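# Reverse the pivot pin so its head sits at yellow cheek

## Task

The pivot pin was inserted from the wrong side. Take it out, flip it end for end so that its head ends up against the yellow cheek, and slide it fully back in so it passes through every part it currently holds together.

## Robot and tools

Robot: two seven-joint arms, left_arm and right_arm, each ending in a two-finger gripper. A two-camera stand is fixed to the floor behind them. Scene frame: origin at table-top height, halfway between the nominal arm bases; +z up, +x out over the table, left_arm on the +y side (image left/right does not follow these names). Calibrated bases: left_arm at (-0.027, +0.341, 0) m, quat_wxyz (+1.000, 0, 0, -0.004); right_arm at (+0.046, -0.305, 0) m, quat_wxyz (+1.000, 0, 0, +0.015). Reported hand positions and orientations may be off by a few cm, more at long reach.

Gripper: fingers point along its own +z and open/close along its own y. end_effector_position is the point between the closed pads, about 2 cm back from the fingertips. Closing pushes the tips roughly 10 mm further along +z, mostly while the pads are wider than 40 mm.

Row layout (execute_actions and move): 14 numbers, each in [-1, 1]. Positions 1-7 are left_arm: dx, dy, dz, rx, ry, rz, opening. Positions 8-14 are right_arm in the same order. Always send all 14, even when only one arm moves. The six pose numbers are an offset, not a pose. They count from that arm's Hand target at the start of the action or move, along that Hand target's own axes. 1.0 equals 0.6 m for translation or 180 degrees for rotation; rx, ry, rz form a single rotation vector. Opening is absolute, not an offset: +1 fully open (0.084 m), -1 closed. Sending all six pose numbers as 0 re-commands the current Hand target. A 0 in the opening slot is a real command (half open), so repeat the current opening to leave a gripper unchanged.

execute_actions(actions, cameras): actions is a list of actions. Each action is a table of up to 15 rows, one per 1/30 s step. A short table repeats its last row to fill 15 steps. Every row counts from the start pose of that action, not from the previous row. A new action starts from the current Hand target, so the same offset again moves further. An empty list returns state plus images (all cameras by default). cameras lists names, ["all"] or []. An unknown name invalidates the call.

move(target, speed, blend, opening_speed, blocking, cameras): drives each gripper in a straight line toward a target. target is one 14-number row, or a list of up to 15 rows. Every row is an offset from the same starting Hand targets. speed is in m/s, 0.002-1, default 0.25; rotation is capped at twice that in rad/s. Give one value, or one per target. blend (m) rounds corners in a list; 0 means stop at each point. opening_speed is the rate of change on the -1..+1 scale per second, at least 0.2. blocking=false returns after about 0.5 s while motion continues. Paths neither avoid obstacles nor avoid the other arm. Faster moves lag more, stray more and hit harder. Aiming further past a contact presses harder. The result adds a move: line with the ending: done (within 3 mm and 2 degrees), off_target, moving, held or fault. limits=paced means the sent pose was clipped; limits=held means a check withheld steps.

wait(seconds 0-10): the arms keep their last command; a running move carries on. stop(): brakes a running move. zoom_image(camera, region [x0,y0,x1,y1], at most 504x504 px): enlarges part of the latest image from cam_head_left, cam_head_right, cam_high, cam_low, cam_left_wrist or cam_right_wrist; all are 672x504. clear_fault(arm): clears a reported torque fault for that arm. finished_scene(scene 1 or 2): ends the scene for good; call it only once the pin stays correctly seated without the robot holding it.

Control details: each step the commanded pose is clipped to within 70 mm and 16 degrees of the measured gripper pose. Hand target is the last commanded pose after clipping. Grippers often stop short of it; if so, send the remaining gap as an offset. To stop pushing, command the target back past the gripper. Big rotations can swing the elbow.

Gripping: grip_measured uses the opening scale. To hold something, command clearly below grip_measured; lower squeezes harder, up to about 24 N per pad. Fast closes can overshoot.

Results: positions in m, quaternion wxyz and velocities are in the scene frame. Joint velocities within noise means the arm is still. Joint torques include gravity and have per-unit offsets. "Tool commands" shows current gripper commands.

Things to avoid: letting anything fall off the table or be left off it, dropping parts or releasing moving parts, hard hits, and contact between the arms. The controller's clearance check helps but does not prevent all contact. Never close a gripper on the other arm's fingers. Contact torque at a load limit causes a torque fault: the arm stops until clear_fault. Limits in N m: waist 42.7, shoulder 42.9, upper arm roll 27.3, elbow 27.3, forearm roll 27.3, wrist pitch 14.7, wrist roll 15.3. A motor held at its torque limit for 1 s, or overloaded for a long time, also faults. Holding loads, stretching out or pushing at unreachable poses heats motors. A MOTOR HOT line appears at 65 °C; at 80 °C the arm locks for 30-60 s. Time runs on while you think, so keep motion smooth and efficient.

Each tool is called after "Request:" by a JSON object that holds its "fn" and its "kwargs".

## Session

Request:
{"fn": "execute_actions", "kwargs": {"actions": []}}

Request:
{"fn": "zoom_image", "kwargs": {"camera": "cam_head_left", "region": [200, 180, 400, 330]}}

Request:
{"fn": "zoom_image", "kwargs": {"camera": "cam_high", "region": [250, 200, 450, 360]}}

Scene clock: 0.00 s.
left_arm: end_effector_position=(+0.7182, +0.1210, +0.1530) grip_measured=+1.00 end_effector_quat_wxyz=(+0.013, +0.974, -0.101, +0.201) | right_arm: end_effector_position=(+0.3711, +0.0032, +0.3092) grip_measured=+1.00 end_effector_quat_wxyz=(-0.579, +0.732, -0.038, +0.358)
Joint positions: left_arm=[-0.306 0.897 0.024 2.091 0.048 0.793 -0.122 0.084] | right_arm=[2.183 -1.321 -1.271 0.181 0.316 -1.068 -0.321 0.084]
Joint velocities: within noise
Joint torques (N m): no reading
Hand target: left_arm +0.7182, +0.1210, +0.1530; +0.013, +0.974, -0.101, +0.201 | right_arm +0.3711, +0.0032, +0.3092; -0.579, +0.732, -0.038, +0.358
Tool commands: left_gripper/opening=+1.0 right_gripper/opening=+1.0
camera_calibration:
cam_left_wrist: T_world_to_cam=[[-0.192532, -0.980916, -0.0271307, 0.297845], [-0.897284, 0.187175, -0.399809, 0.752765], [0.397258, -0.052632, -0.916197, -0.00898885], [0, 0, 0, 1]] pos_world=[0.736359, 0.150789, 0.300808]
cam_right_wrist: T_world_to_cam=[[0.341786, -0.326308, -0.881309, 0.18129], [-0.7287, 0.500168, -0.467791, 0.485443], [0.593446, 0.802094, -0.0668306, -0.0723629], [0, 0, 0, 1]] pos_world=[0.334724, -0.125605, 0.382023]

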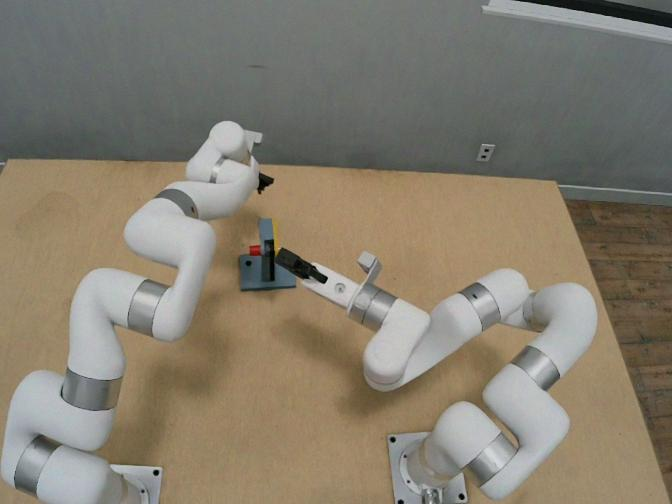

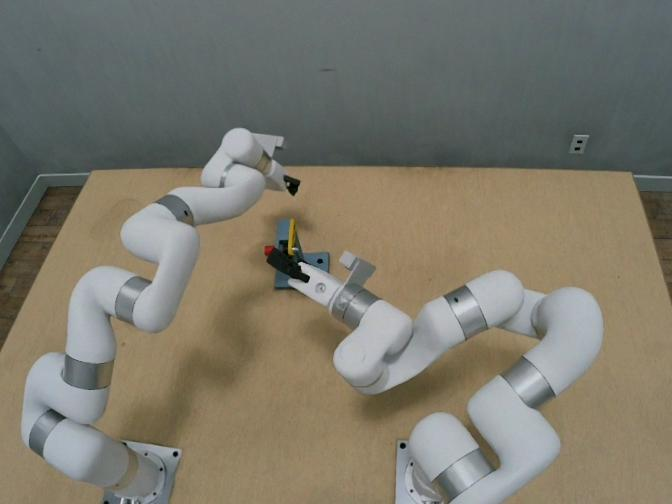

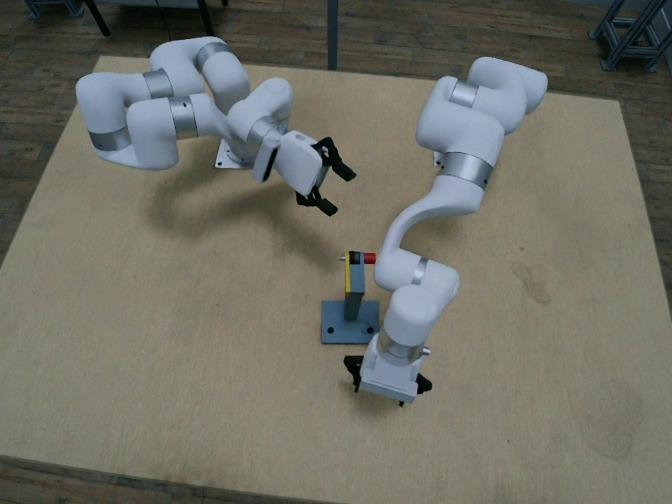

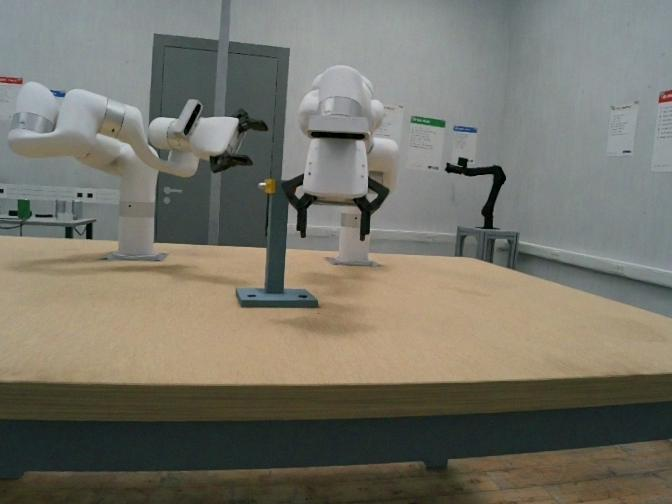

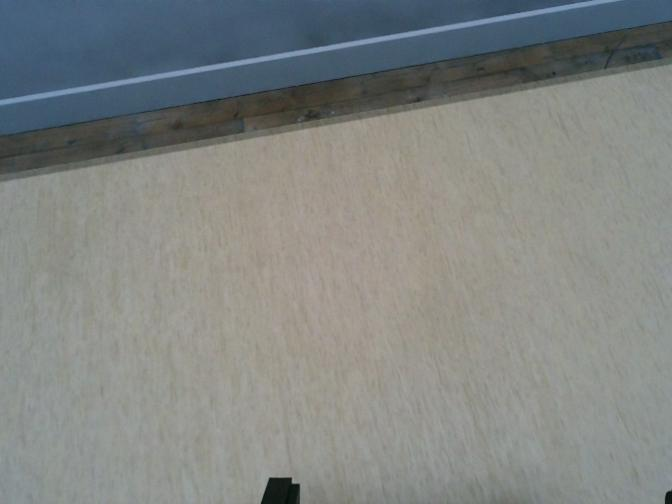

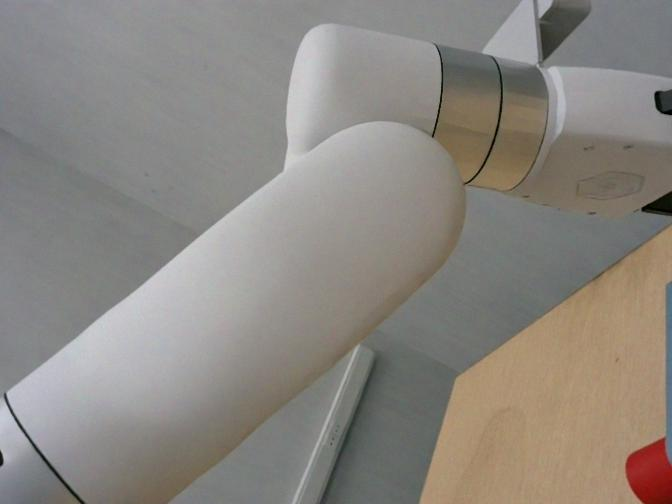

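Scaled by 2.520 from the camera's 672x504 image, which has a finer 960x720 frame.

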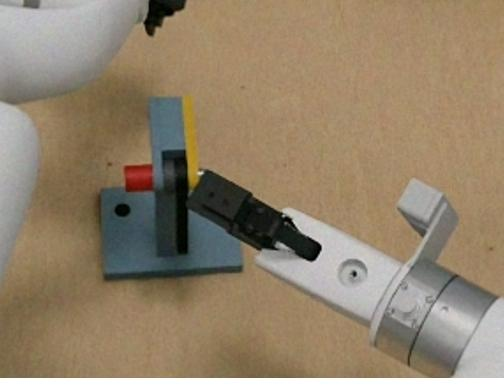

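Scaled by 2.520 from the camera's 672x504 image, which has a finer 960x720 frame.

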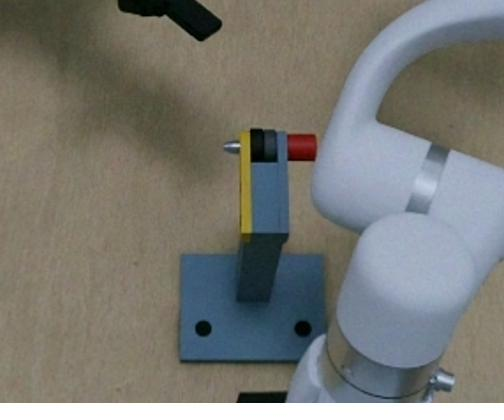

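Request:
{"fn": "move", "kwargs": {"target": [[0.123,-0.0047,-0.286,0,0,0,0,-0.1047,0.0832,0.0077,-0.264,0.1827,-0.3013,-0.2],[-0.2365,0.078,-0.4417,-0.0921,-0.1048,0.4278,0,-0.1047,0.0832,0.0077,-0.264,0.1827,-0.3013,-0.2]], "blend": 0.03, "cameras": ["all"]}}

Scene clock: 18.83 s.
left_arm: end_effector_position=(+0.4782, +0.1198, +0.3399) grip_measured=-0.01 end_effector_quat_wxyz=(+0.000, +0.707, -0.707, +0.000) | right_arm: end_effector_position=(+0.3451, +0.0203, +0.2351) grip_measured=-0.21 end_effector_quat_wxyz=(+0.000, +0.707, +0.000, +0.707)
Joint positions: left_arm=[-0.247 0.276 -0.197 1.781 0.054 1.511 1.123 0.044] | right_arm=[4.256 -0.605 -2.855 0.767 1.355 -1.694 -0.209 0.035]
Joint torques (N m): left_arm=[-1.97 -22.56 -4.46 10.75 1.95 -0.44 1.35] | right_arm=[4.13 19.49 -1.71 9.33 2.94 -1.88 2.51]
Hand target: left_arm +0.4782, +0.1198, +0.3400; +0.000, +0.707, -0.707, +0.000 | right_arm +0.3451, +0.0203, +0.2351; +0.000, +0.707, +0.000, +0.707
Off the commanded pose: left_arm 0.000 m, 0 deg | right_arm 0.000 m, 0 deg.
elbow stopped short (left arm): the move would have taken joint 4 (elbow) straighter than the controller allows.
move: done
camera_calibration:
cam_left_wrist: T_world_to_cam=[[-0.999894, -0.00460898, -0.0138179, 0.520055], [-0.00452439, 0.999971, -0.00614708, -0.0456461], [0.0138459, -0.00608391, -0.999886, 0.463811], [0, 0, 0, 1]] pos_world=[0.513371, 0.0508635, 0.470664]
cam_right_wrist: T_world_to_cam=[[-0.00922515, -0.999826, -0.016215, 0.0618123], [0.0317574, 0.0159146, -0.999369, 0.295672], [0.999453, -0.00973427, 0.031605, -0.222342], [0, 0, 0, 1]] pos_world=[0.213401, 0.0549317, 0.303515]

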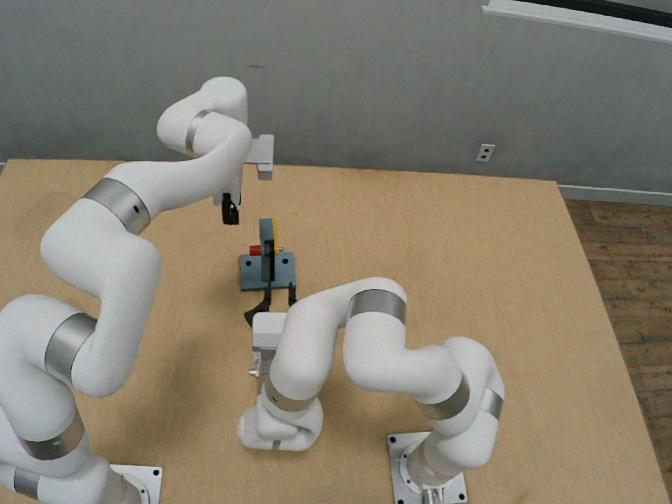

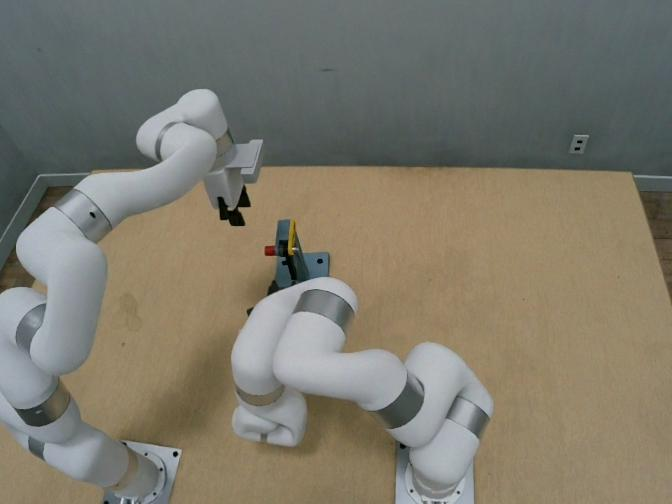

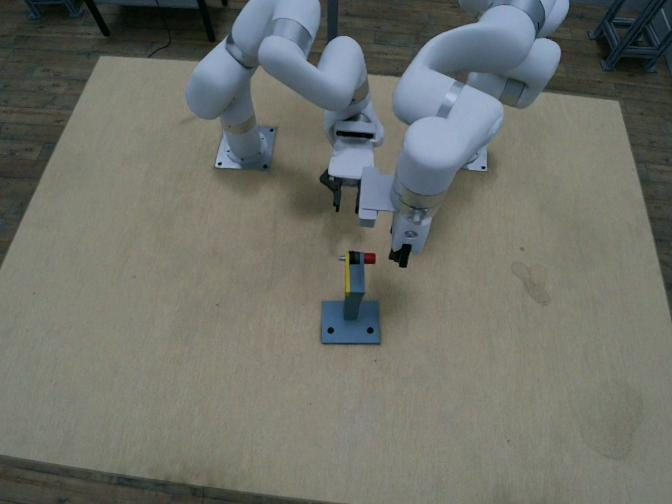

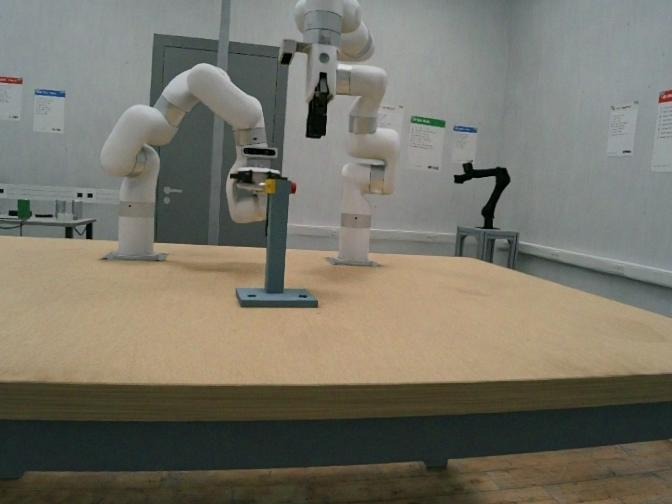

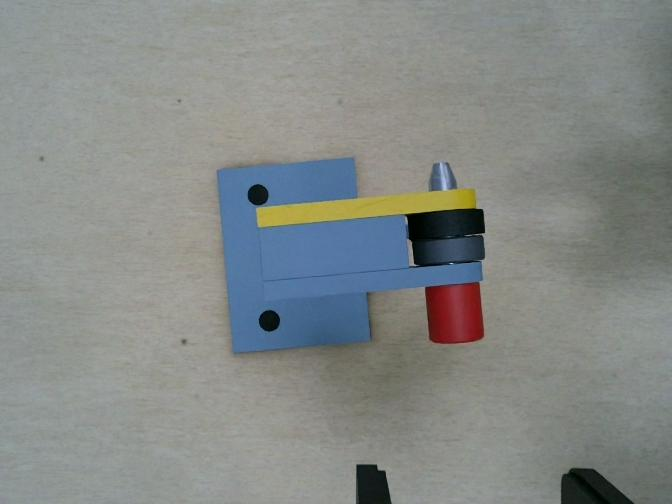

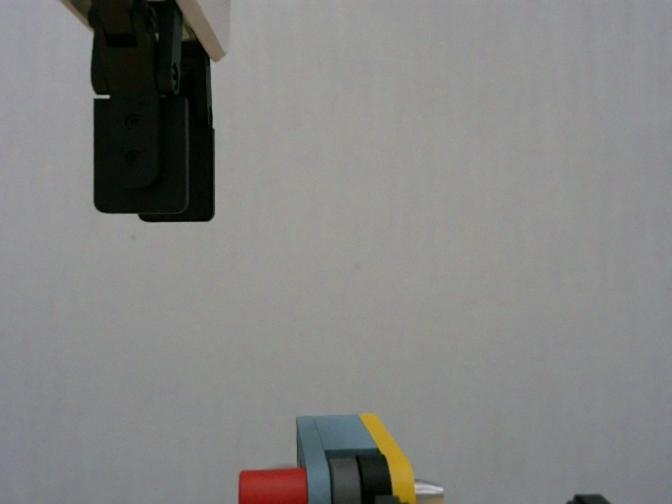

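Request:
{"fn": "move", "kwargs": {"target": [0.0625,0.0182,0.0665,0,0,-0.0278,0,-0.0868,-0.026,0.0692,0.0278,0,0,-0.2], "cameras": ["cam_left_wrist","cam_right_wrist","cam_low"]}}

Scene clock: 31.20 s.
left_arm: end_effector_position=(+0.4673, +0.0823, +0.3001) grip_measured=-0.01 end_effector_quat_wxyz=(+0.000, +0.737, -0.676, +0.000) | right_arm: end_effector_position=(+0.3866, +0.0359, +0.1831) grip_measured=-0.21 end_effector_quat_wxyz=(-0.031, +0.706, +0.031, +0.707)
Joint positions: left_arm=[-0.3 0.285 -0.212 1.678 0.06 1.4 0.961 0.044] | right_arm=[4.218 -0.769 -2.954 0.821 1.147 -1.666 -0.108 0.035]
Joint torques (N m): left_arm=[-3.67 -16.12 -4.89 11.04 2.14 -3.11 -1.59] | right_arm=[-4 21.1 -2.12 8.3 -3.92 -0.51 2.44]
Hand target: left_arm +0.4673, +0.0823, +0.3000; +0.000, +0.737, -0.676, +0.000 | right_arm +0.3867, +0.0359, +0.1831; -0.031, +0.706, +0.031, +0.707
Off the commanded pose: left_arm 0.000 m, 0 deg | right_arm 0.000 m, 0 deg.
move: done
camera_calibration:
cam_left_wrist: T_world_to_cam=[[-0.995676, -0.0918278, -0.0140454, 0.513699], [-0.0917488, 0.995763, -0.00616818, 0.0326617], [0.0145523, -0.00485285, -0.999882, 0.423397], [0, 0, 0, 1]] pos_world=[0.508313, 0.0167032, 0.430764]
cam_right_wrist: T_world_to_cam=[[0.0779929, -0.996823, -0.0161735, 0.0431428], [0.0302519, 0.0185818, -0.99937, 0.242624], [0.996495, 0.0774545, 0.031605, -0.264079], [0, 0, 0, 1]] pos_world=[0.252449, 0.0589514, 0.251515]
Images, in order (width x height): cam_low 672x504, cam_left_wrist 672x504, cam_right_wrist 672x504.

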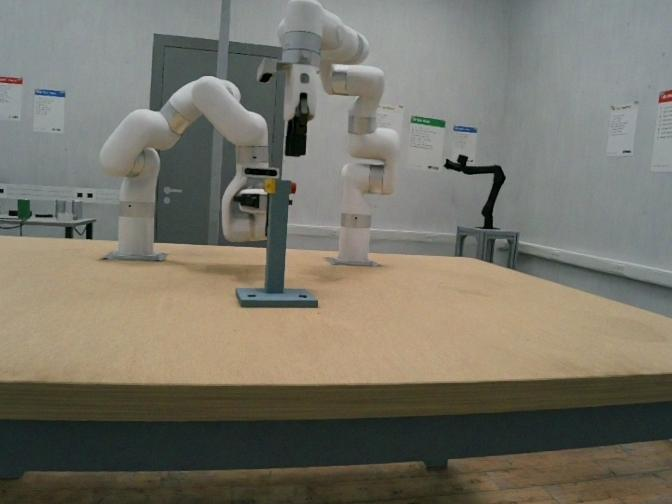

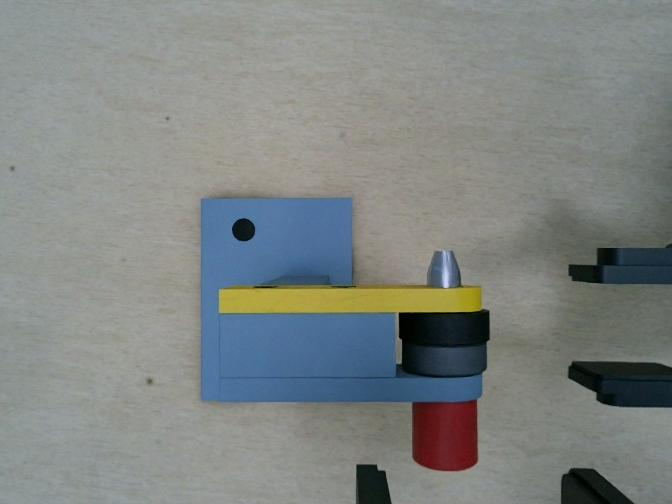

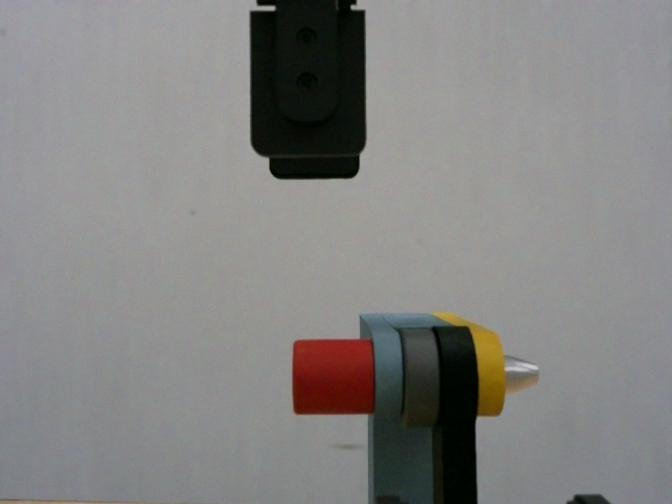

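Request:
{"fn": "move", "kwargs": {"target": [-0.0015,0,0.1258,0,0,0,0,0,-0.0017,0.1417,0,0,0,-0.2], "cameras": ["cam_left_wrist","cam_right_wrist"], "speed": 0.12}}

Scene clock: 41.03 s.
left_arm: end_effector_position=(+0.4672, +0.0832, +0.2246) grip_measured=-0.01 end_effector_quat_wxyz=(+0.000, +0.737, -0.676, +0.000) | right_arm: end_effector_position=(+0.4713, +0.0443, +0.1831) grip_measured=-0.21 end_effector_quat_wxyz=(-0.031, +0.706, +0.031, +0.707)
Joint positions: left_arm=[-0.294 0.299 -0.208 1.481 0.066 1.19 0.958 0.044] | right_arm=[4.129 -0.806 -3.06 0.974 0.987 -1.527 -0.173 0.035]
Joint torques (N m): left_arm=[3.86 -16.08 1.71 10.95 2.17 -3.01 -1.57] | right_arm=[-4.5 23.39 -3.02 10.15 -4.14 -0.46 -2.76]
Hand target: left_arm +0.4671, +0.0833, +0.2246; +0.000, +0.737, -0.676, +0.000 | right_arm +0.4713, +0.0443, +0.1831; -0.031, +0.706, +0.031, +0.707
Off the commanded pose: left_arm 0.000 m, 0 deg | right_arm 0.000 m, 0 deg.
move: done
camera_calibration:
cam_left_wrist: T_world_to_cam=[[-0.995676, -0.0918278, -0.0140454, 0.512621], [-0.0917488, 0.995763, -0.00616818, 0.0312907], [0.0145523, -0.00485285, -0.999882, 0.347912], [0, 0, 0, 1]] pos_world=[0.508213, 0.0176032, 0.355264]
cam_right_wrist: T_world_to_cam=[[0.0780912, -0.996817, -0.0160812, 0.0448613], [0.0302578, 0.0184928, -0.999371, 0.239913], [0.996487, 0.0775555, 0.0316056, -0.349037], [0, 0, 0, 1]] pos_world=[0.337049, 0.0673516, 0.251515]
Images, in order (width x height): cam_left_wrist 672x504, cam_right_wrist 672x504.

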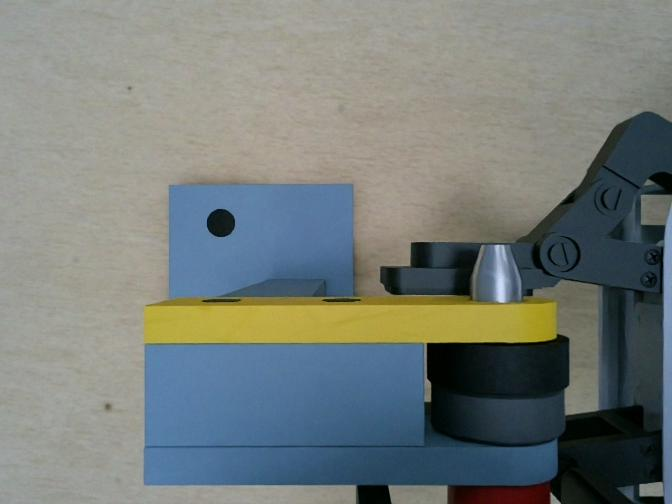

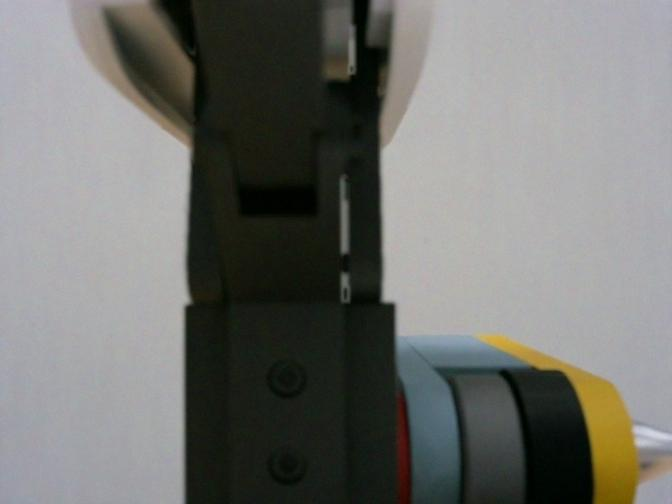

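Request:
{"fn": "move", "kwargs": {"target": [[0,0,0,0,0,0,0,0,-0.0025,0,0,0,0,-0.2],[0,0,0,0,0,0,0,0,-0.0025,0,0,0,0,-0.75]], "cameras": ["cam_left_wrist","cam_right_wrist"], "opening_speed": 0.5}}

Scene clock: 46.63 s.
left_arm: end_effector_position=(+0.4671, +0.0833, +0.2246) grip_measured=-0.01 end_effector_quat_wxyz=(+0.000, +0.737, -0.676, +0.000) | right_arm: end_effector_position=(+0.4712, +0.0456, +0.1832) grip_measured=-0.65 end_effector_quat_wxyz=(-0.031, +0.706, +0.031, +0.707)
Joint positions: left_arm=[-0.294 0.299 -0.208 1.481 0.066 1.19 0.958 0.044] | right_arm=[4.131 -0.808 -3.059 0.979 0.989 -1.527 -0.177 0.016]
Joint torques (N m): left_arm=[3.8 -16.24 1.74 10.99 1.98 -0.37 -1.63] | right_arm=[11.03 27.89 8.23 20.78 -14.74 3.45 -2.49]
Hand target: left_arm +0.4671, +0.0833, +0.2246; +0.000, +0.737, -0.676, +0.000 | right_arm +0.4711, +0.0458, +0.1831; -0.031, +0.706, +0.031, +0.707
Off the commanded pose: left_arm 0.000 m, 0 deg | right_arm 0.000 m, 0 deg.
move: done
camera_calibration:
cam_left_wrist: T_world_to_cam=[[-0.995677, -0.0918262, -0.0139459, 0.512596], [-0.0917478, 0.995763, -0.00615899, 0.0311873], [0.0144523, -0.00485286, -0.999884, 0.347964], [0, 0, 0, 1]] pos_world=[0.508213, 0.0177032, 0.355264]
cam_right_wrist: T_world_to_cam=[[0.0773967, -0.996874, -0.0158665, 0.0464487], [0.0304889, 0.0182733, -0.999368, 0.239826], [0.996534, 0.0768641, 0.0318079, -0.349067], [0, 0, 0, 1]] pos_world=[0.33695, 0.0687517, 0.251514]
Images, in order (width x height): cam_left_wrist 672x504, cam_right_wrist 672x504.

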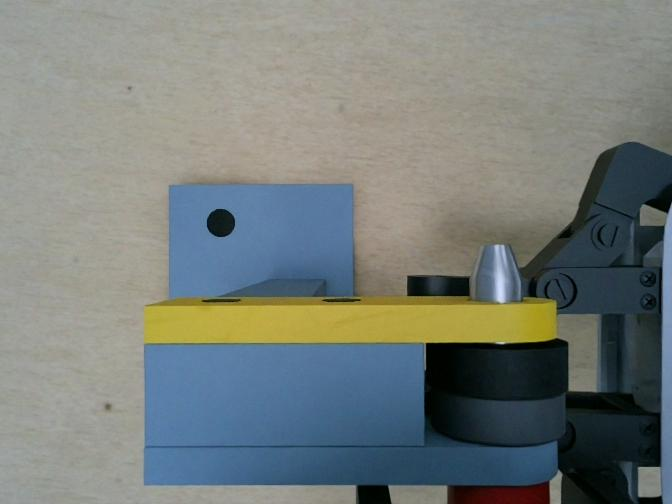

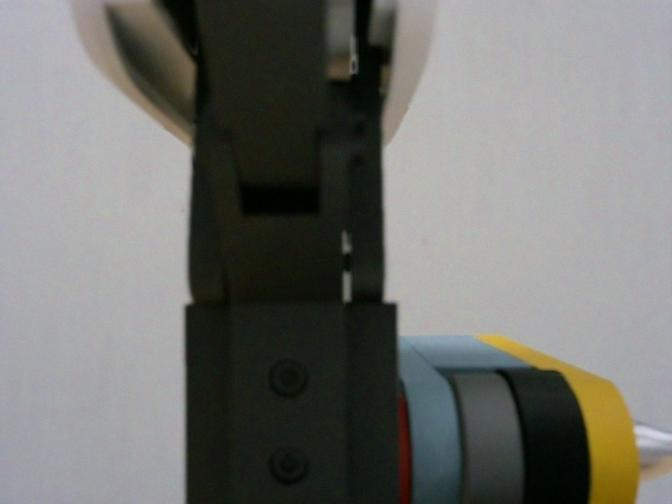

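Request:
{"fn": "move", "kwargs": {"target": [[0,0,0,0,0,0,0,0,0,0,0,0,0,-0.2],[0,0,0,0,0,0,0,0.0022,-0.0008,0,0,0,0,-0.2],[0,0,0,0,0,0,0,0.0022,-0.0008,0,0,0,0,-0.75]], "cameras": ["cam_left_wrist","cam_right_wrist"], "opening_speed": 1, "speed": 0.03}}

Request:
{"fn": "zoom_image", "kwargs": {"camera": "cam_left_wrist", "region": [372, 230, 672, 504]}}

Scene clock: 54.23 s.
left_arm: end_effector_position=(+0.4671, +0.0833, +0.2246) grip_measured=-0.01 end_effector_quat_wxyz=(+0.000, +0.737, -0.676, +0.000) | right_arm: end_effector_position=(+0.4711, +0.0462, +0.1845) grip_measured=-0.59 end_effector_quat_wxyz=(-0.031, +0.706, +0.031, +0.707)
Joint positions: left_arm=[-0.294 0.299 -0.208 1.481 0.066 1.19 0.958 0.044] | right_arm=[4.132 -0.805 -3.059 0.979 0.99 -1.525 -0.18 0.018]
Joint torques (N m): left_arm=[3.73 -16.44 1.57 11.05 2.05 -0.43 -1.51] | right_arm=[5.84 30.61 1.11 10.55 -9.17 -0.69 -2.42]
Hand target: left_arm +0.4671, +0.0833, +0.2246; +0.000, +0.737, -0.676, +0.000 | right_arm +0.4711, +0.0463, +0.1845; -0.031, +0.706, +0.031, +0.707
Off the commanded pose: left_arm 0.000 m, 0 deg | right_arm 0.000 m, 0 deg.
move: done
camera_calibration:
cam_left_wrist: T_world_to_cam=[[-0.995677, -0.0918262, -0.0139459, 0.512596], [-0.0917478, 0.995763, -0.00615899, 0.0311873], [0.0144523, -0.00485286, -0.999884, 0.347964], [0, 0, 0, 1]] pos_world=[0.508213, 0.0177032, 0.355264]
cam_right_wrist: T_world_to_cam=[[0.0777917, -0.99684, -0.0160841, 0.0469946], [0.0301638, 0.0184789, -0.999374, 0.241214], [0.996513, 0.0772578, 0.031506, -0.348998], [0, 0, 0, 1]] pos_world=[0.336849, 0.0693515, 0.252815]
Images, in order (width x height): cam_left_wrist 672x504, cam_right_wrist 672x504.

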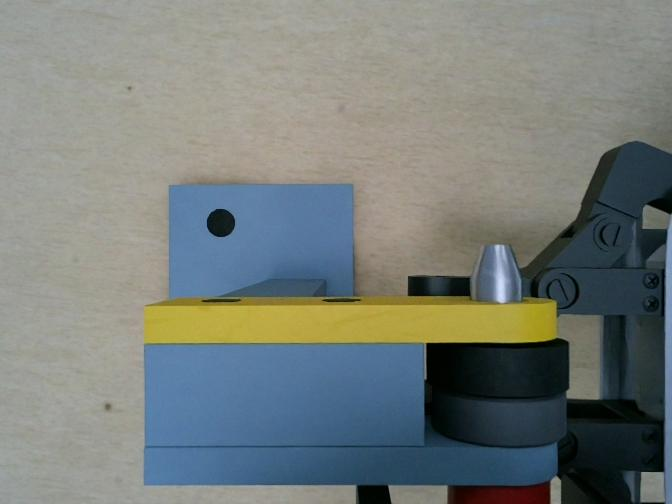

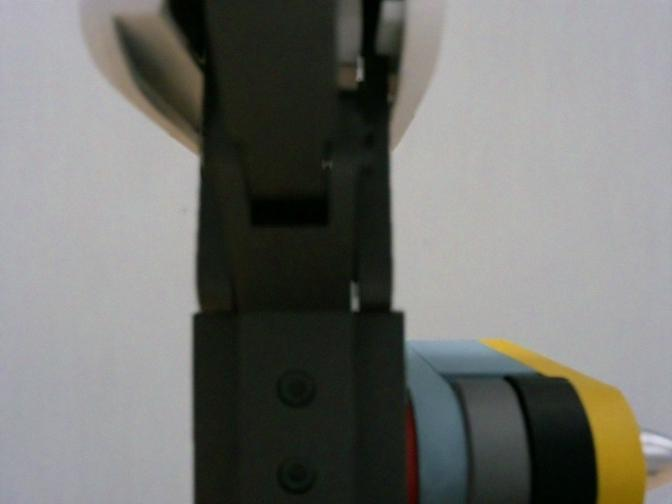

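Scaled by 1.680 from the camera's 672x504 image, which has a finer 960x720 frame.

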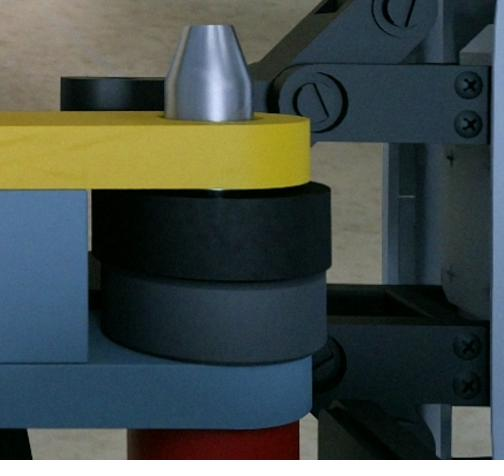

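Request:
{"fn": "move", "kwargs": {"target": [[0,0,0,0,0,0,-1,0,0,0,0,0,0,-0.85],[-0.025,0,0,0,0,0,-1,0,0,0,0,0,0,-0.85],[-0.103,0,0,0,0,0,-1,0,0,0,0,0,0,-0.85]], "cameras": ["cam_left_wrist","cam_right_wrist"], "opening_speed": 1, "blend": [0,0.005,0], "speed": 0.05}}

Request:
{"fn": "zoom_image", "kwargs": {"camera": "cam_right_wrist", "region": [372, 300, 672, 504]}}

Scene clock: 62.67 s.
left_arm: end_effector_position=(+0.4618, +0.1448, +0.2246) grip_measured=-0.49 end_effector_quat_wxyz=(+0.000, +0.737, -0.676, +0.000) | right_arm: end_effector_position=(+0.4711, +0.0463, +0.1844) grip_measured=-0.60 end_effector_quat_wxyz=(-0.031, +0.706, +0.031, +0.707)
Joint positions: left_arm=[-0.214 0.191 -0.175 1.34 0.036 1.152 1.075 0.023] | right_arm=[4.132 -0.805 -3.059 0.979 0.99 -1.524 -0.18 0.018]
Joint torques (N m): left_arm=[4 -21.76 2.5 11.36 -2.14 -3.2 1.39] | right_arm=[9.18 27.65 1.5 15.31 -5.66 -2.59 1.89]
Hand target: left_arm +0.4618, +0.1448, +0.2246; +0.000, +0.737, -0.676, +0.000 | right_arm +0.4711, +0.0463, +0.1845; -0.031, +0.706, +0.031, +0.707
Off the commanded pose: left_arm 0.000 m, 0 deg | right_arm 0.000 m, 0 deg.
move: done
camera_calibration:
cam_left_wrist: T_world_to_cam=[[-0.995677, -0.0918262, -0.0139459, 0.512866], [-0.0917478, 0.995763, -0.00615899, -0.0305476], [0.0144523, -0.00485286, -0.999884, 0.34834], [0, 0, 0, 1]] pos_world=[0.502813, 0.0792032, 0.355264]
cam_right_wrist: T_world_to_cam=[[0.0780881, -0.996817, -0.0160883, 0.0468943], [0.030058, 0.0184843, -0.999377, 0.24125], [0.996493, 0.0775559, 0.0314057, -0.348986], [0, 0, 0, 1]] pos_world=[0.336849, 0.0693516, 0.252815]
Images, in order (width x height): cam_left_wrist 672x504, cam_right_wrist 672x504.

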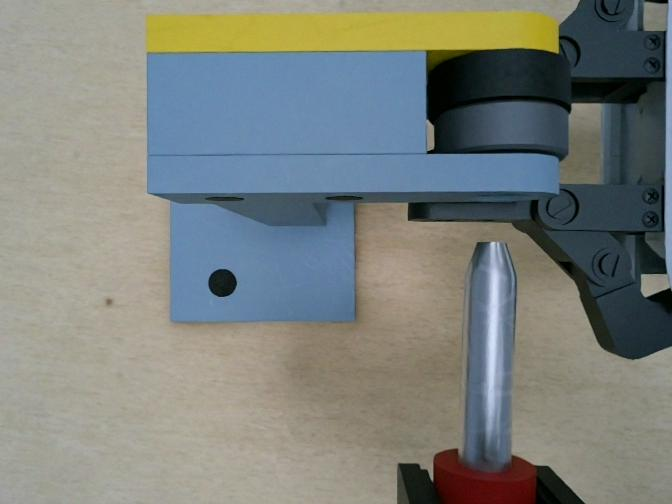

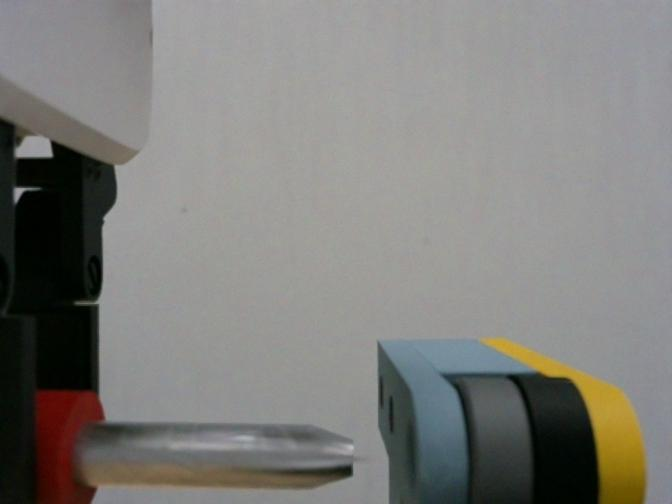

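Scaled by 1.680 from the camera's 672x504 image, which has a finer 960x720 frame.

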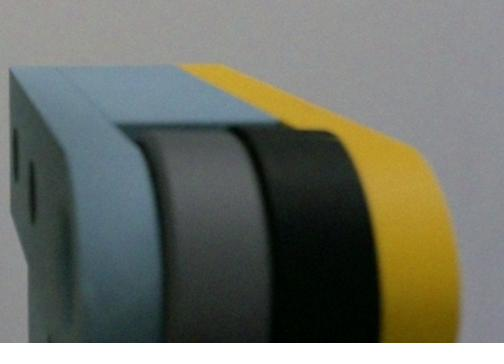

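Request:
{"fn": "move", "kwargs": {"target": [[0,0,-0.1667,0,0,0.3,-1,0,0,0,0,0,0,-0.8],[0,0,-0.1667,0,0,0.9928,-1,0,0,0,0,0,0,-0.8],[0.3407,0.0078,-0.1667,0,0,0.9928,-1,0,0,0,0,0,0,-0.8],[0.3407,0.0078,0,0,0,0.9928,-1,0,0,0,0,0,0,-0.8]], "blend": 0.03, "speed": [0.2,0.8,0.2,0.12], "cameras": ["cam_left_wrist","cam_low"]}}

Request:
{"fn": "zoom_image", "kwargs": {"camera": "cam_low", "region": [200, 140, 310, 230]}}

Scene clock: 78.03 s.
left_arm: end_effector_position=(+0.4749, -0.0593, +0.2245) grip_measured=-0.49 end_effector_quat_wxyz=(+0.000, +0.667, +0.745, +0.000) | right_arm: end_effector_position=(+0.4711, +0.0463, +0.1845) grip_measured=-0.60 end_effector_quat_wxyz=(-0.031, +0.706, +0.031, +0.707)
Joint positions: left_arm=[-0.381 0.673 -0.465 1.995 0.289 1.384 3.785 0.023] | right_arm=[4.132 -0.805 -3.059 0.979 0.99 -1.524 -0.18 0.018]
Joint torques (N m): left_arm=[4.05 -27.65 -2.69 10.78 2.2 -2.97 -1.52] | right_arm=[11.01 26.81 1.3 15.1 -5.09 -3 1.83]
Hand target: left_arm +0.4749, -0.0592, +0.2245; +0.000, +0.667, +0.745, +0.000 | right_arm +0.4711, +0.0463, +0.1845; -0.031, +0.706, +0.031, +0.707
Off the commanded pose: left_arm 0.000 m, 0 deg | right_arm 0.000 m, 0 deg.
move: done; blend cut to 0 m at target 1
camera_calibration:
cam_left_wrist: T_world_to_cam=[[0.993341, 0.11426, -0.0147576, -0.424927], [0.114165, -0.993436, -0.0071499, -0.04163], [-0.0154777, 0.00541749, -0.999866, 0.361985], [0, 0, 0, 1]] pos_world=[0.432453, 0.00523435, 0.355368]
Images, in order (width x height): cam_low 672x504, cam_left_wrist 672x504.

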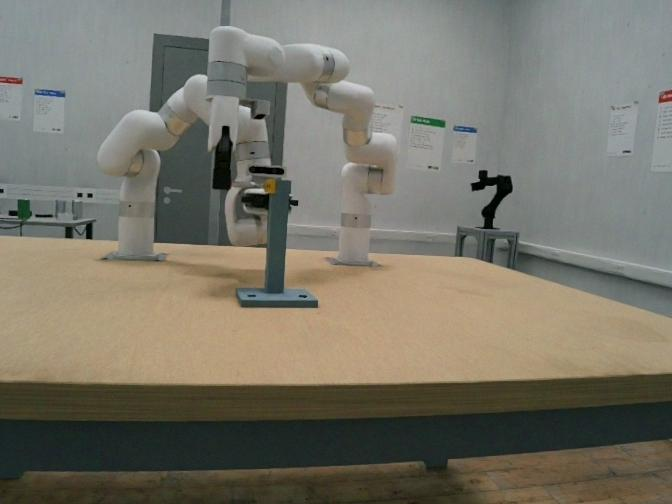

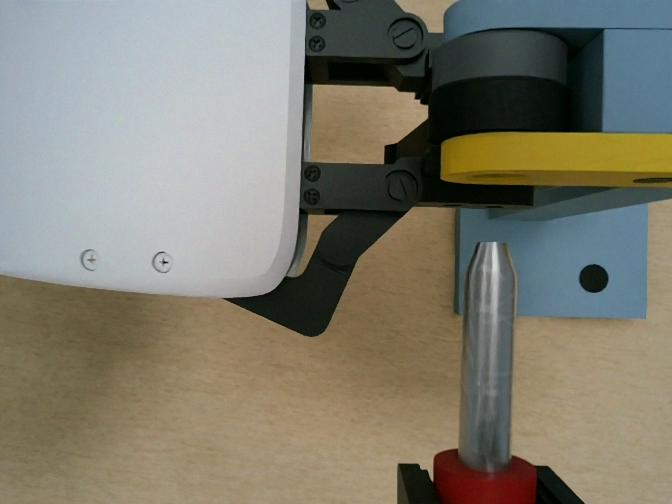

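Scaled by 4.582 from the camera's 672x504 image, which has a finer 960x720 frame.

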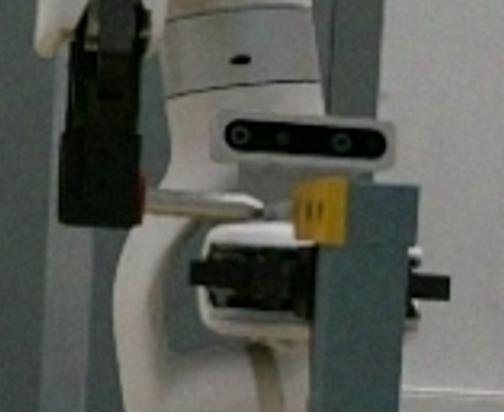

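Request:
{"fn": "move", "kwargs": {"target": [0,0.0058,0,0,0.008,-0.0078,-1,0,0,0,0,0,0,-0.8], "speed": 0.05, "cameras": ["cam_left_wrist","cam_low"]}}

Request:
{"fn": "zoom_image", "kwargs": {"camera": "cam_low", "region": [200, 140, 310, 230]}}

Scene clock: 85.57 s.
left_arm: end_effector_position=(+0.4784, -0.0588, +0.2245) grip_measured=-0.49 end_effector_quat_wxyz=(-0.010, +0.658, +0.753, +0.008) | right_arm: end_effector_position=(+0.4711, +0.0463, +0.1845) grip_measured=-0.60 end_effector_quat_wxyz=(-0.031, +0.706, +0.031, +0.707)
Joint positions: left_arm=[-0.407 0.706 -0.449 2.057 0.305 1.43 3.762 0.023] | right_arm=[4.132 -0.805 -3.059 0.979 0.99 -1.524 -0.18 0.018]
Joint torques (N m): left_arm=[-3.54 -21.31 -1.8 15.42 2.28 -0.04 -1.59] | right_arm=[10.99 26.71 1.19 15.19 -5.21 -2.92 1.75]
Hand target: left_arm +0.4784, -0.0588, +0.2245; -0.010, +0.658, +0.753, +0.008 | right_arm +0.4711, +0.0463, +0.1845; -0.031, +0.706, +0.031, +0.707
Off the commanded pose: left_arm 0.000 m, 0 deg | right_arm 0.000 m, 0 deg.
move: done
camera_calibration:
cam_left_wrist: T_world_to_cam=[[0.990187, 0.138999, -0.0144489, -0.42557], [0.138477, -0.989836, -0.032397, -0.0473597], [-0.0188052, 0.0300782, -0.999371, 0.364925], [0, 0, 0, 1]] pos_world=[0.434814, 0.00129929, 0.357012]
Images, in order (width x height): cam_low 672x504, cam_left_wrist 672x504.

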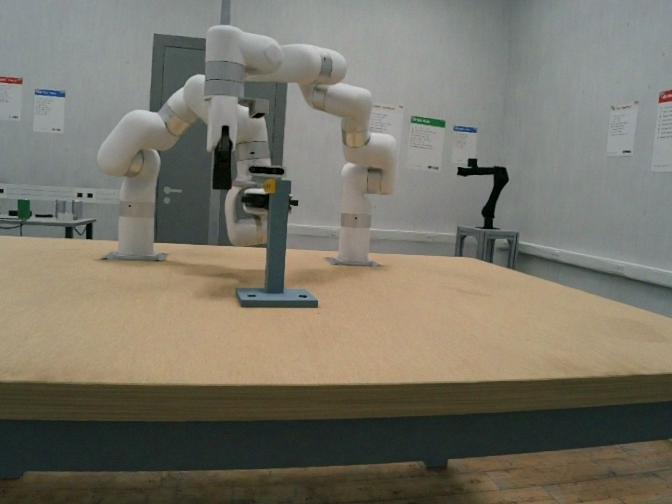

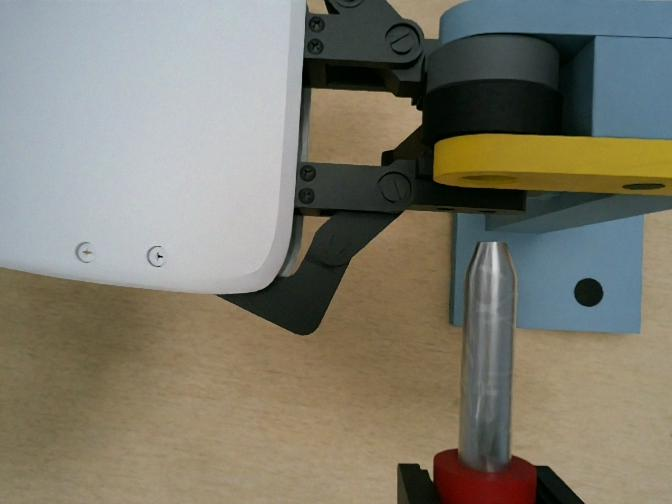

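Scaled by 4.582 from the camera's 672x504 image, which has a finer 960x720 frame.

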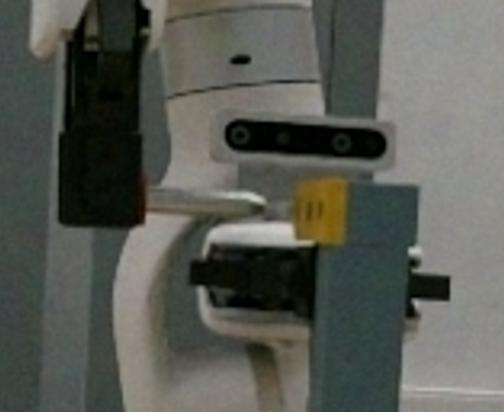

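Request:
{"fn": "move", "kwargs": {"target": [[0.035,0.0008,0.0009,0,0,0,-1,0,0,0,0,0,0,-0.8],[0.055,0.0012,0.0014,0,0,0,-1,0,0,0,0,0,0,-0.8]], "speed": [0.05,0.03], "cameras": ["cam_left_wrist"]}}

Scene clock: 90.70 s.
left_arm: end_effector_position=(+0.4747, -0.0261, +0.2245) grip_measured=-0.49 end_effector_quat_wxyz=(-0.010, +0.658, +0.753, +0.008) | right_arm: end_effector_position=(+0.4711, +0.0463, +0.1845) grip_measured=-0.60 end_effector_quat_wxyz=(-0.031, +0.706, +0.031, +0.707)
Joint positions: left_arm=[-0.322 0.597 -0.46 1.88 0.276 1.361 3.795 0.023] | right_arm=[4.132 -0.805 -3.059 0.98 0.99 -1.525 -0.18 0.018]
Joint torques (N m): left_arm=[5.23 -26.94 -6.89 11.13 -1.45 -2.72 1.46] | right_arm=[10.21 26.45 1.97 14.8 -5.52 -1.79 1.78]
Hand target: left_arm +0.4747, -0.0260, +0.2245; -0.010, +0.658, +0.753, +0.008 | right_arm +0.4711, +0.0463, +0.1845; -0.031, +0.706, +0.031, +0.707
Off the commanded pose: left_arm 0.000 m, 0 deg | right_arm 0.000 m, 0 deg.
move: done
camera_calibration:
cam_left_wrist: T_world_to_cam=[[0.990187, 0.138999, -0.0144489, -0.426465], [0.138477, -0.989836, -0.032397, -0.0143807], [-0.0188052, 0.0300782, -0.999371, 0.363869], [0, 0, 0, 1]] pos_world=[0.431114, 0.0340993, 0.357012]
Images, in order (width x height): cam_left_wrist 672x504.

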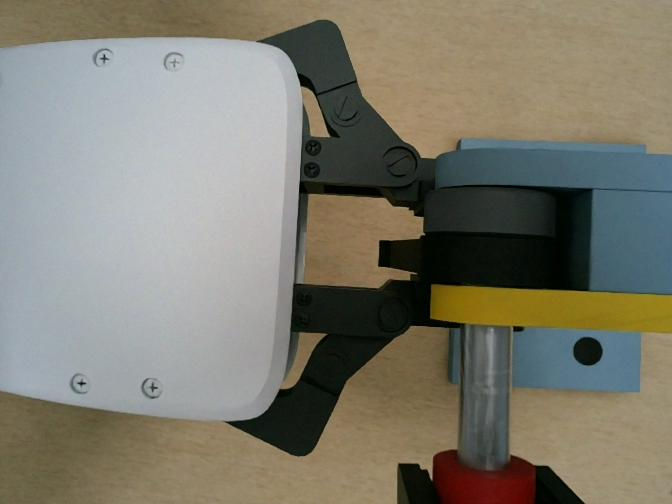

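Request:
{"fn": "move", "kwargs": {"target": [[0.03,0.0007,0.0008,0,0,0,-1,0,0,0,0,0,0,-0.8]], "speed": 0.03, "cameras": ["cam_left_wrist"]}}

Scene clock: 93.77 s.
left_arm: end_effector_position=(+0.4727, -0.0081, +0.2245) grip_measured=-0.49 end_effector_quat_wxyz=(-0.010, +0.658, +0.753, +0.008) | right_arm: end_effector_position=(+0.4711, +0.0463, +0.1845) grip_measured=-0.60 end_effector_quat_wxyz=(-0.031, +0.706, +0.031, +0.707)
Joint positions: left_arm=[-0.28 0.545 -0.464 1.799 0.259 1.33 3.818 0.023] | right_arm=[4.132 -0.805 -3.059 0.98 0.99 -1.524 -0.18 0.018]
Joint torques (N m): left_arm=[4.66 -26.45 -7.62 11.23 -1.79 -2.81 1.41] | right_arm=[4.57 26.19 4.77 12.08 -7.71 1.1 0.93]
Hand target: left_arm +0.4727, -0.0081, +0.2245; -0.010, +0.658, +0.753, +0.008 | right_arm +0.4711, +0.0463, +0.1845; -0.031, +0.706, +0.031, +0.707
Off the commanded pose: left_arm 0.000 m, 0 deg | right_arm 0.000 m, 0 deg.
move: done
camera_calibration:
cam_left_wrist: T_world_to_cam=[[0.990189, 0.138995, -0.01435, -0.427009], [0.138476, -0.989836, -0.0323831, 0.00360972], [-0.0187052, 0.0300783, -0.999373, 0.36325], [0, 0, 0, 1]] pos_world=[0.429114, 0.0519993, 0.357011]
Images, in order (width x height): cam_left_wrist 672x504.

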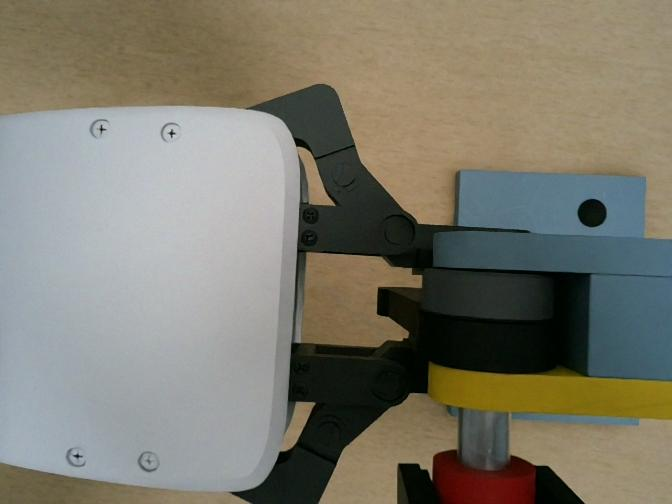

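Request:
{"fn": "move", "kwargs": {"target": [[0,0,0,0,0,0,-1,0,0,0,0,0,0,-0.2],[0,0,0,0,0,0,-1,-0.005,0,0,0,0,0,-0.2],[0,0,0,0,0,0,-1,-0.005,0,-0.18,0,0,0,-0.2],[0.018,0.0004,0.0005,0,0,0,-1,-0.005,0,-0.18,0,0,0,-0.2],[0.0245,0.0005,0.0006,0,0,0,-1,-0.005,0,-0.18,0,0,0,-0.2]], "speed": [0.1,0.05,0.15,0.04,0.02], "opening_speed": 1.5, "cameras": ["cam_left_wrist","cam_right_wrist"]}}

Request:
{"fn": "zoom_image", "kwargs": {"camera": "cam_right_wrist", "region": [340, 250, 640, 504]}}

Scene clock: 101.20 s.
left_arm: end_effector_position=(+0.4710, +0.0064, +0.2245) grip_measured=-0.49 end_effector_quat_wxyz=(-0.010, +0.658, +0.753, +0.008) | right_arm: end_effector_position=(+0.3635, +0.0369, +0.1814) grip_measured=-0.21 end_effector_quat_wxyz=(-0.031, +0.706, +0.031, +0.707)
Joint positions: left_arm=[-0.247 0.505 -0.466 1.739 0.245 1.307 3.84 0.023] | right_arm=[4.259 -0.774 -2.931 0.805 1.204 -1.694 -0.092 0.035]
Joint torques (N m): left_arm=[5.68 -26.27 -5.96 11.02 -1.43 -1.57 1.28] | right_arm=[4.02 27.84 0.1 2.81 3.13 -4.15 2.44]
Hand target: left_arm +0.4710, +0.0065, +0.2245; -0.010, +0.658, +0.753, +0.008 | right_arm +0.3635, +0.0369, +0.1814; -0.031, +0.706, +0.031, +0.707
Off the commanded pose: left_arm 0.000 m, 0 deg | right_arm 0.000 m, 0 deg.
joint sent to its limit (right arm) — joint 6 (wrist pitch), lower limit. The joint targets still meet the commanded pose.
move: done
camera_calibration:
cam_left_wrist: T_world_to_cam=[[0.990202, 0.138897, -0.0143808, -0.427343], [0.138381, -0.989856, -0.0321839, 0.0182679], [-0.0187052, 0.0298786, -0.999378, 0.362794], [0, 0, 0, 1]] pos_world=[0.427414, 0.0665993, 0.357011]
cam_right_wrist: T_world_to_cam=[[0.0780923, -0.996815, -0.0161808, 0.0459001], [0.0302493, 0.0185921, -0.999369, 0.241608], [0.996487, 0.0775536, 0.0316049, -0.240988], [0, 0, 0, 1]] pos_world=[0.229249, 0.0599515, 0.249815]
Images, in order (width x height): cam_left_wrist 672x504, cam_right_wrist 672x504.

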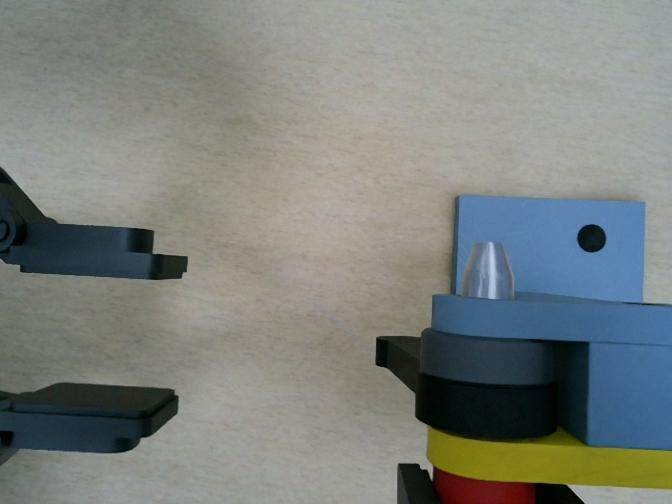

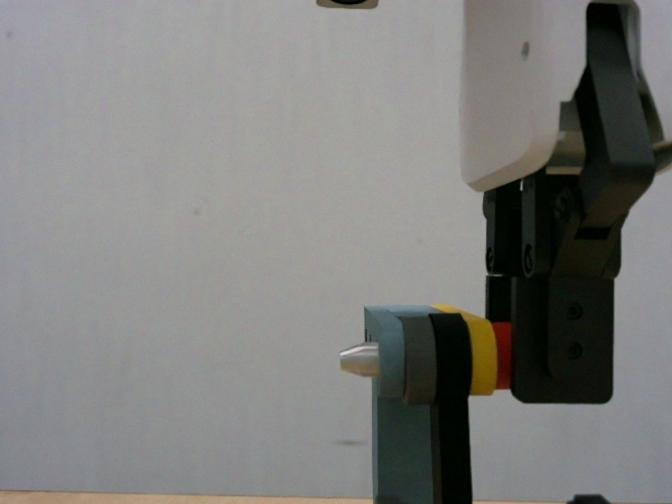

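Scaled by 1.680 from the camera's 672x504 image, which has a finer 960x720 frame.

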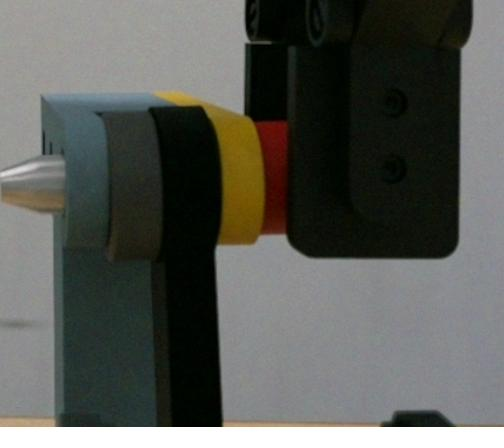

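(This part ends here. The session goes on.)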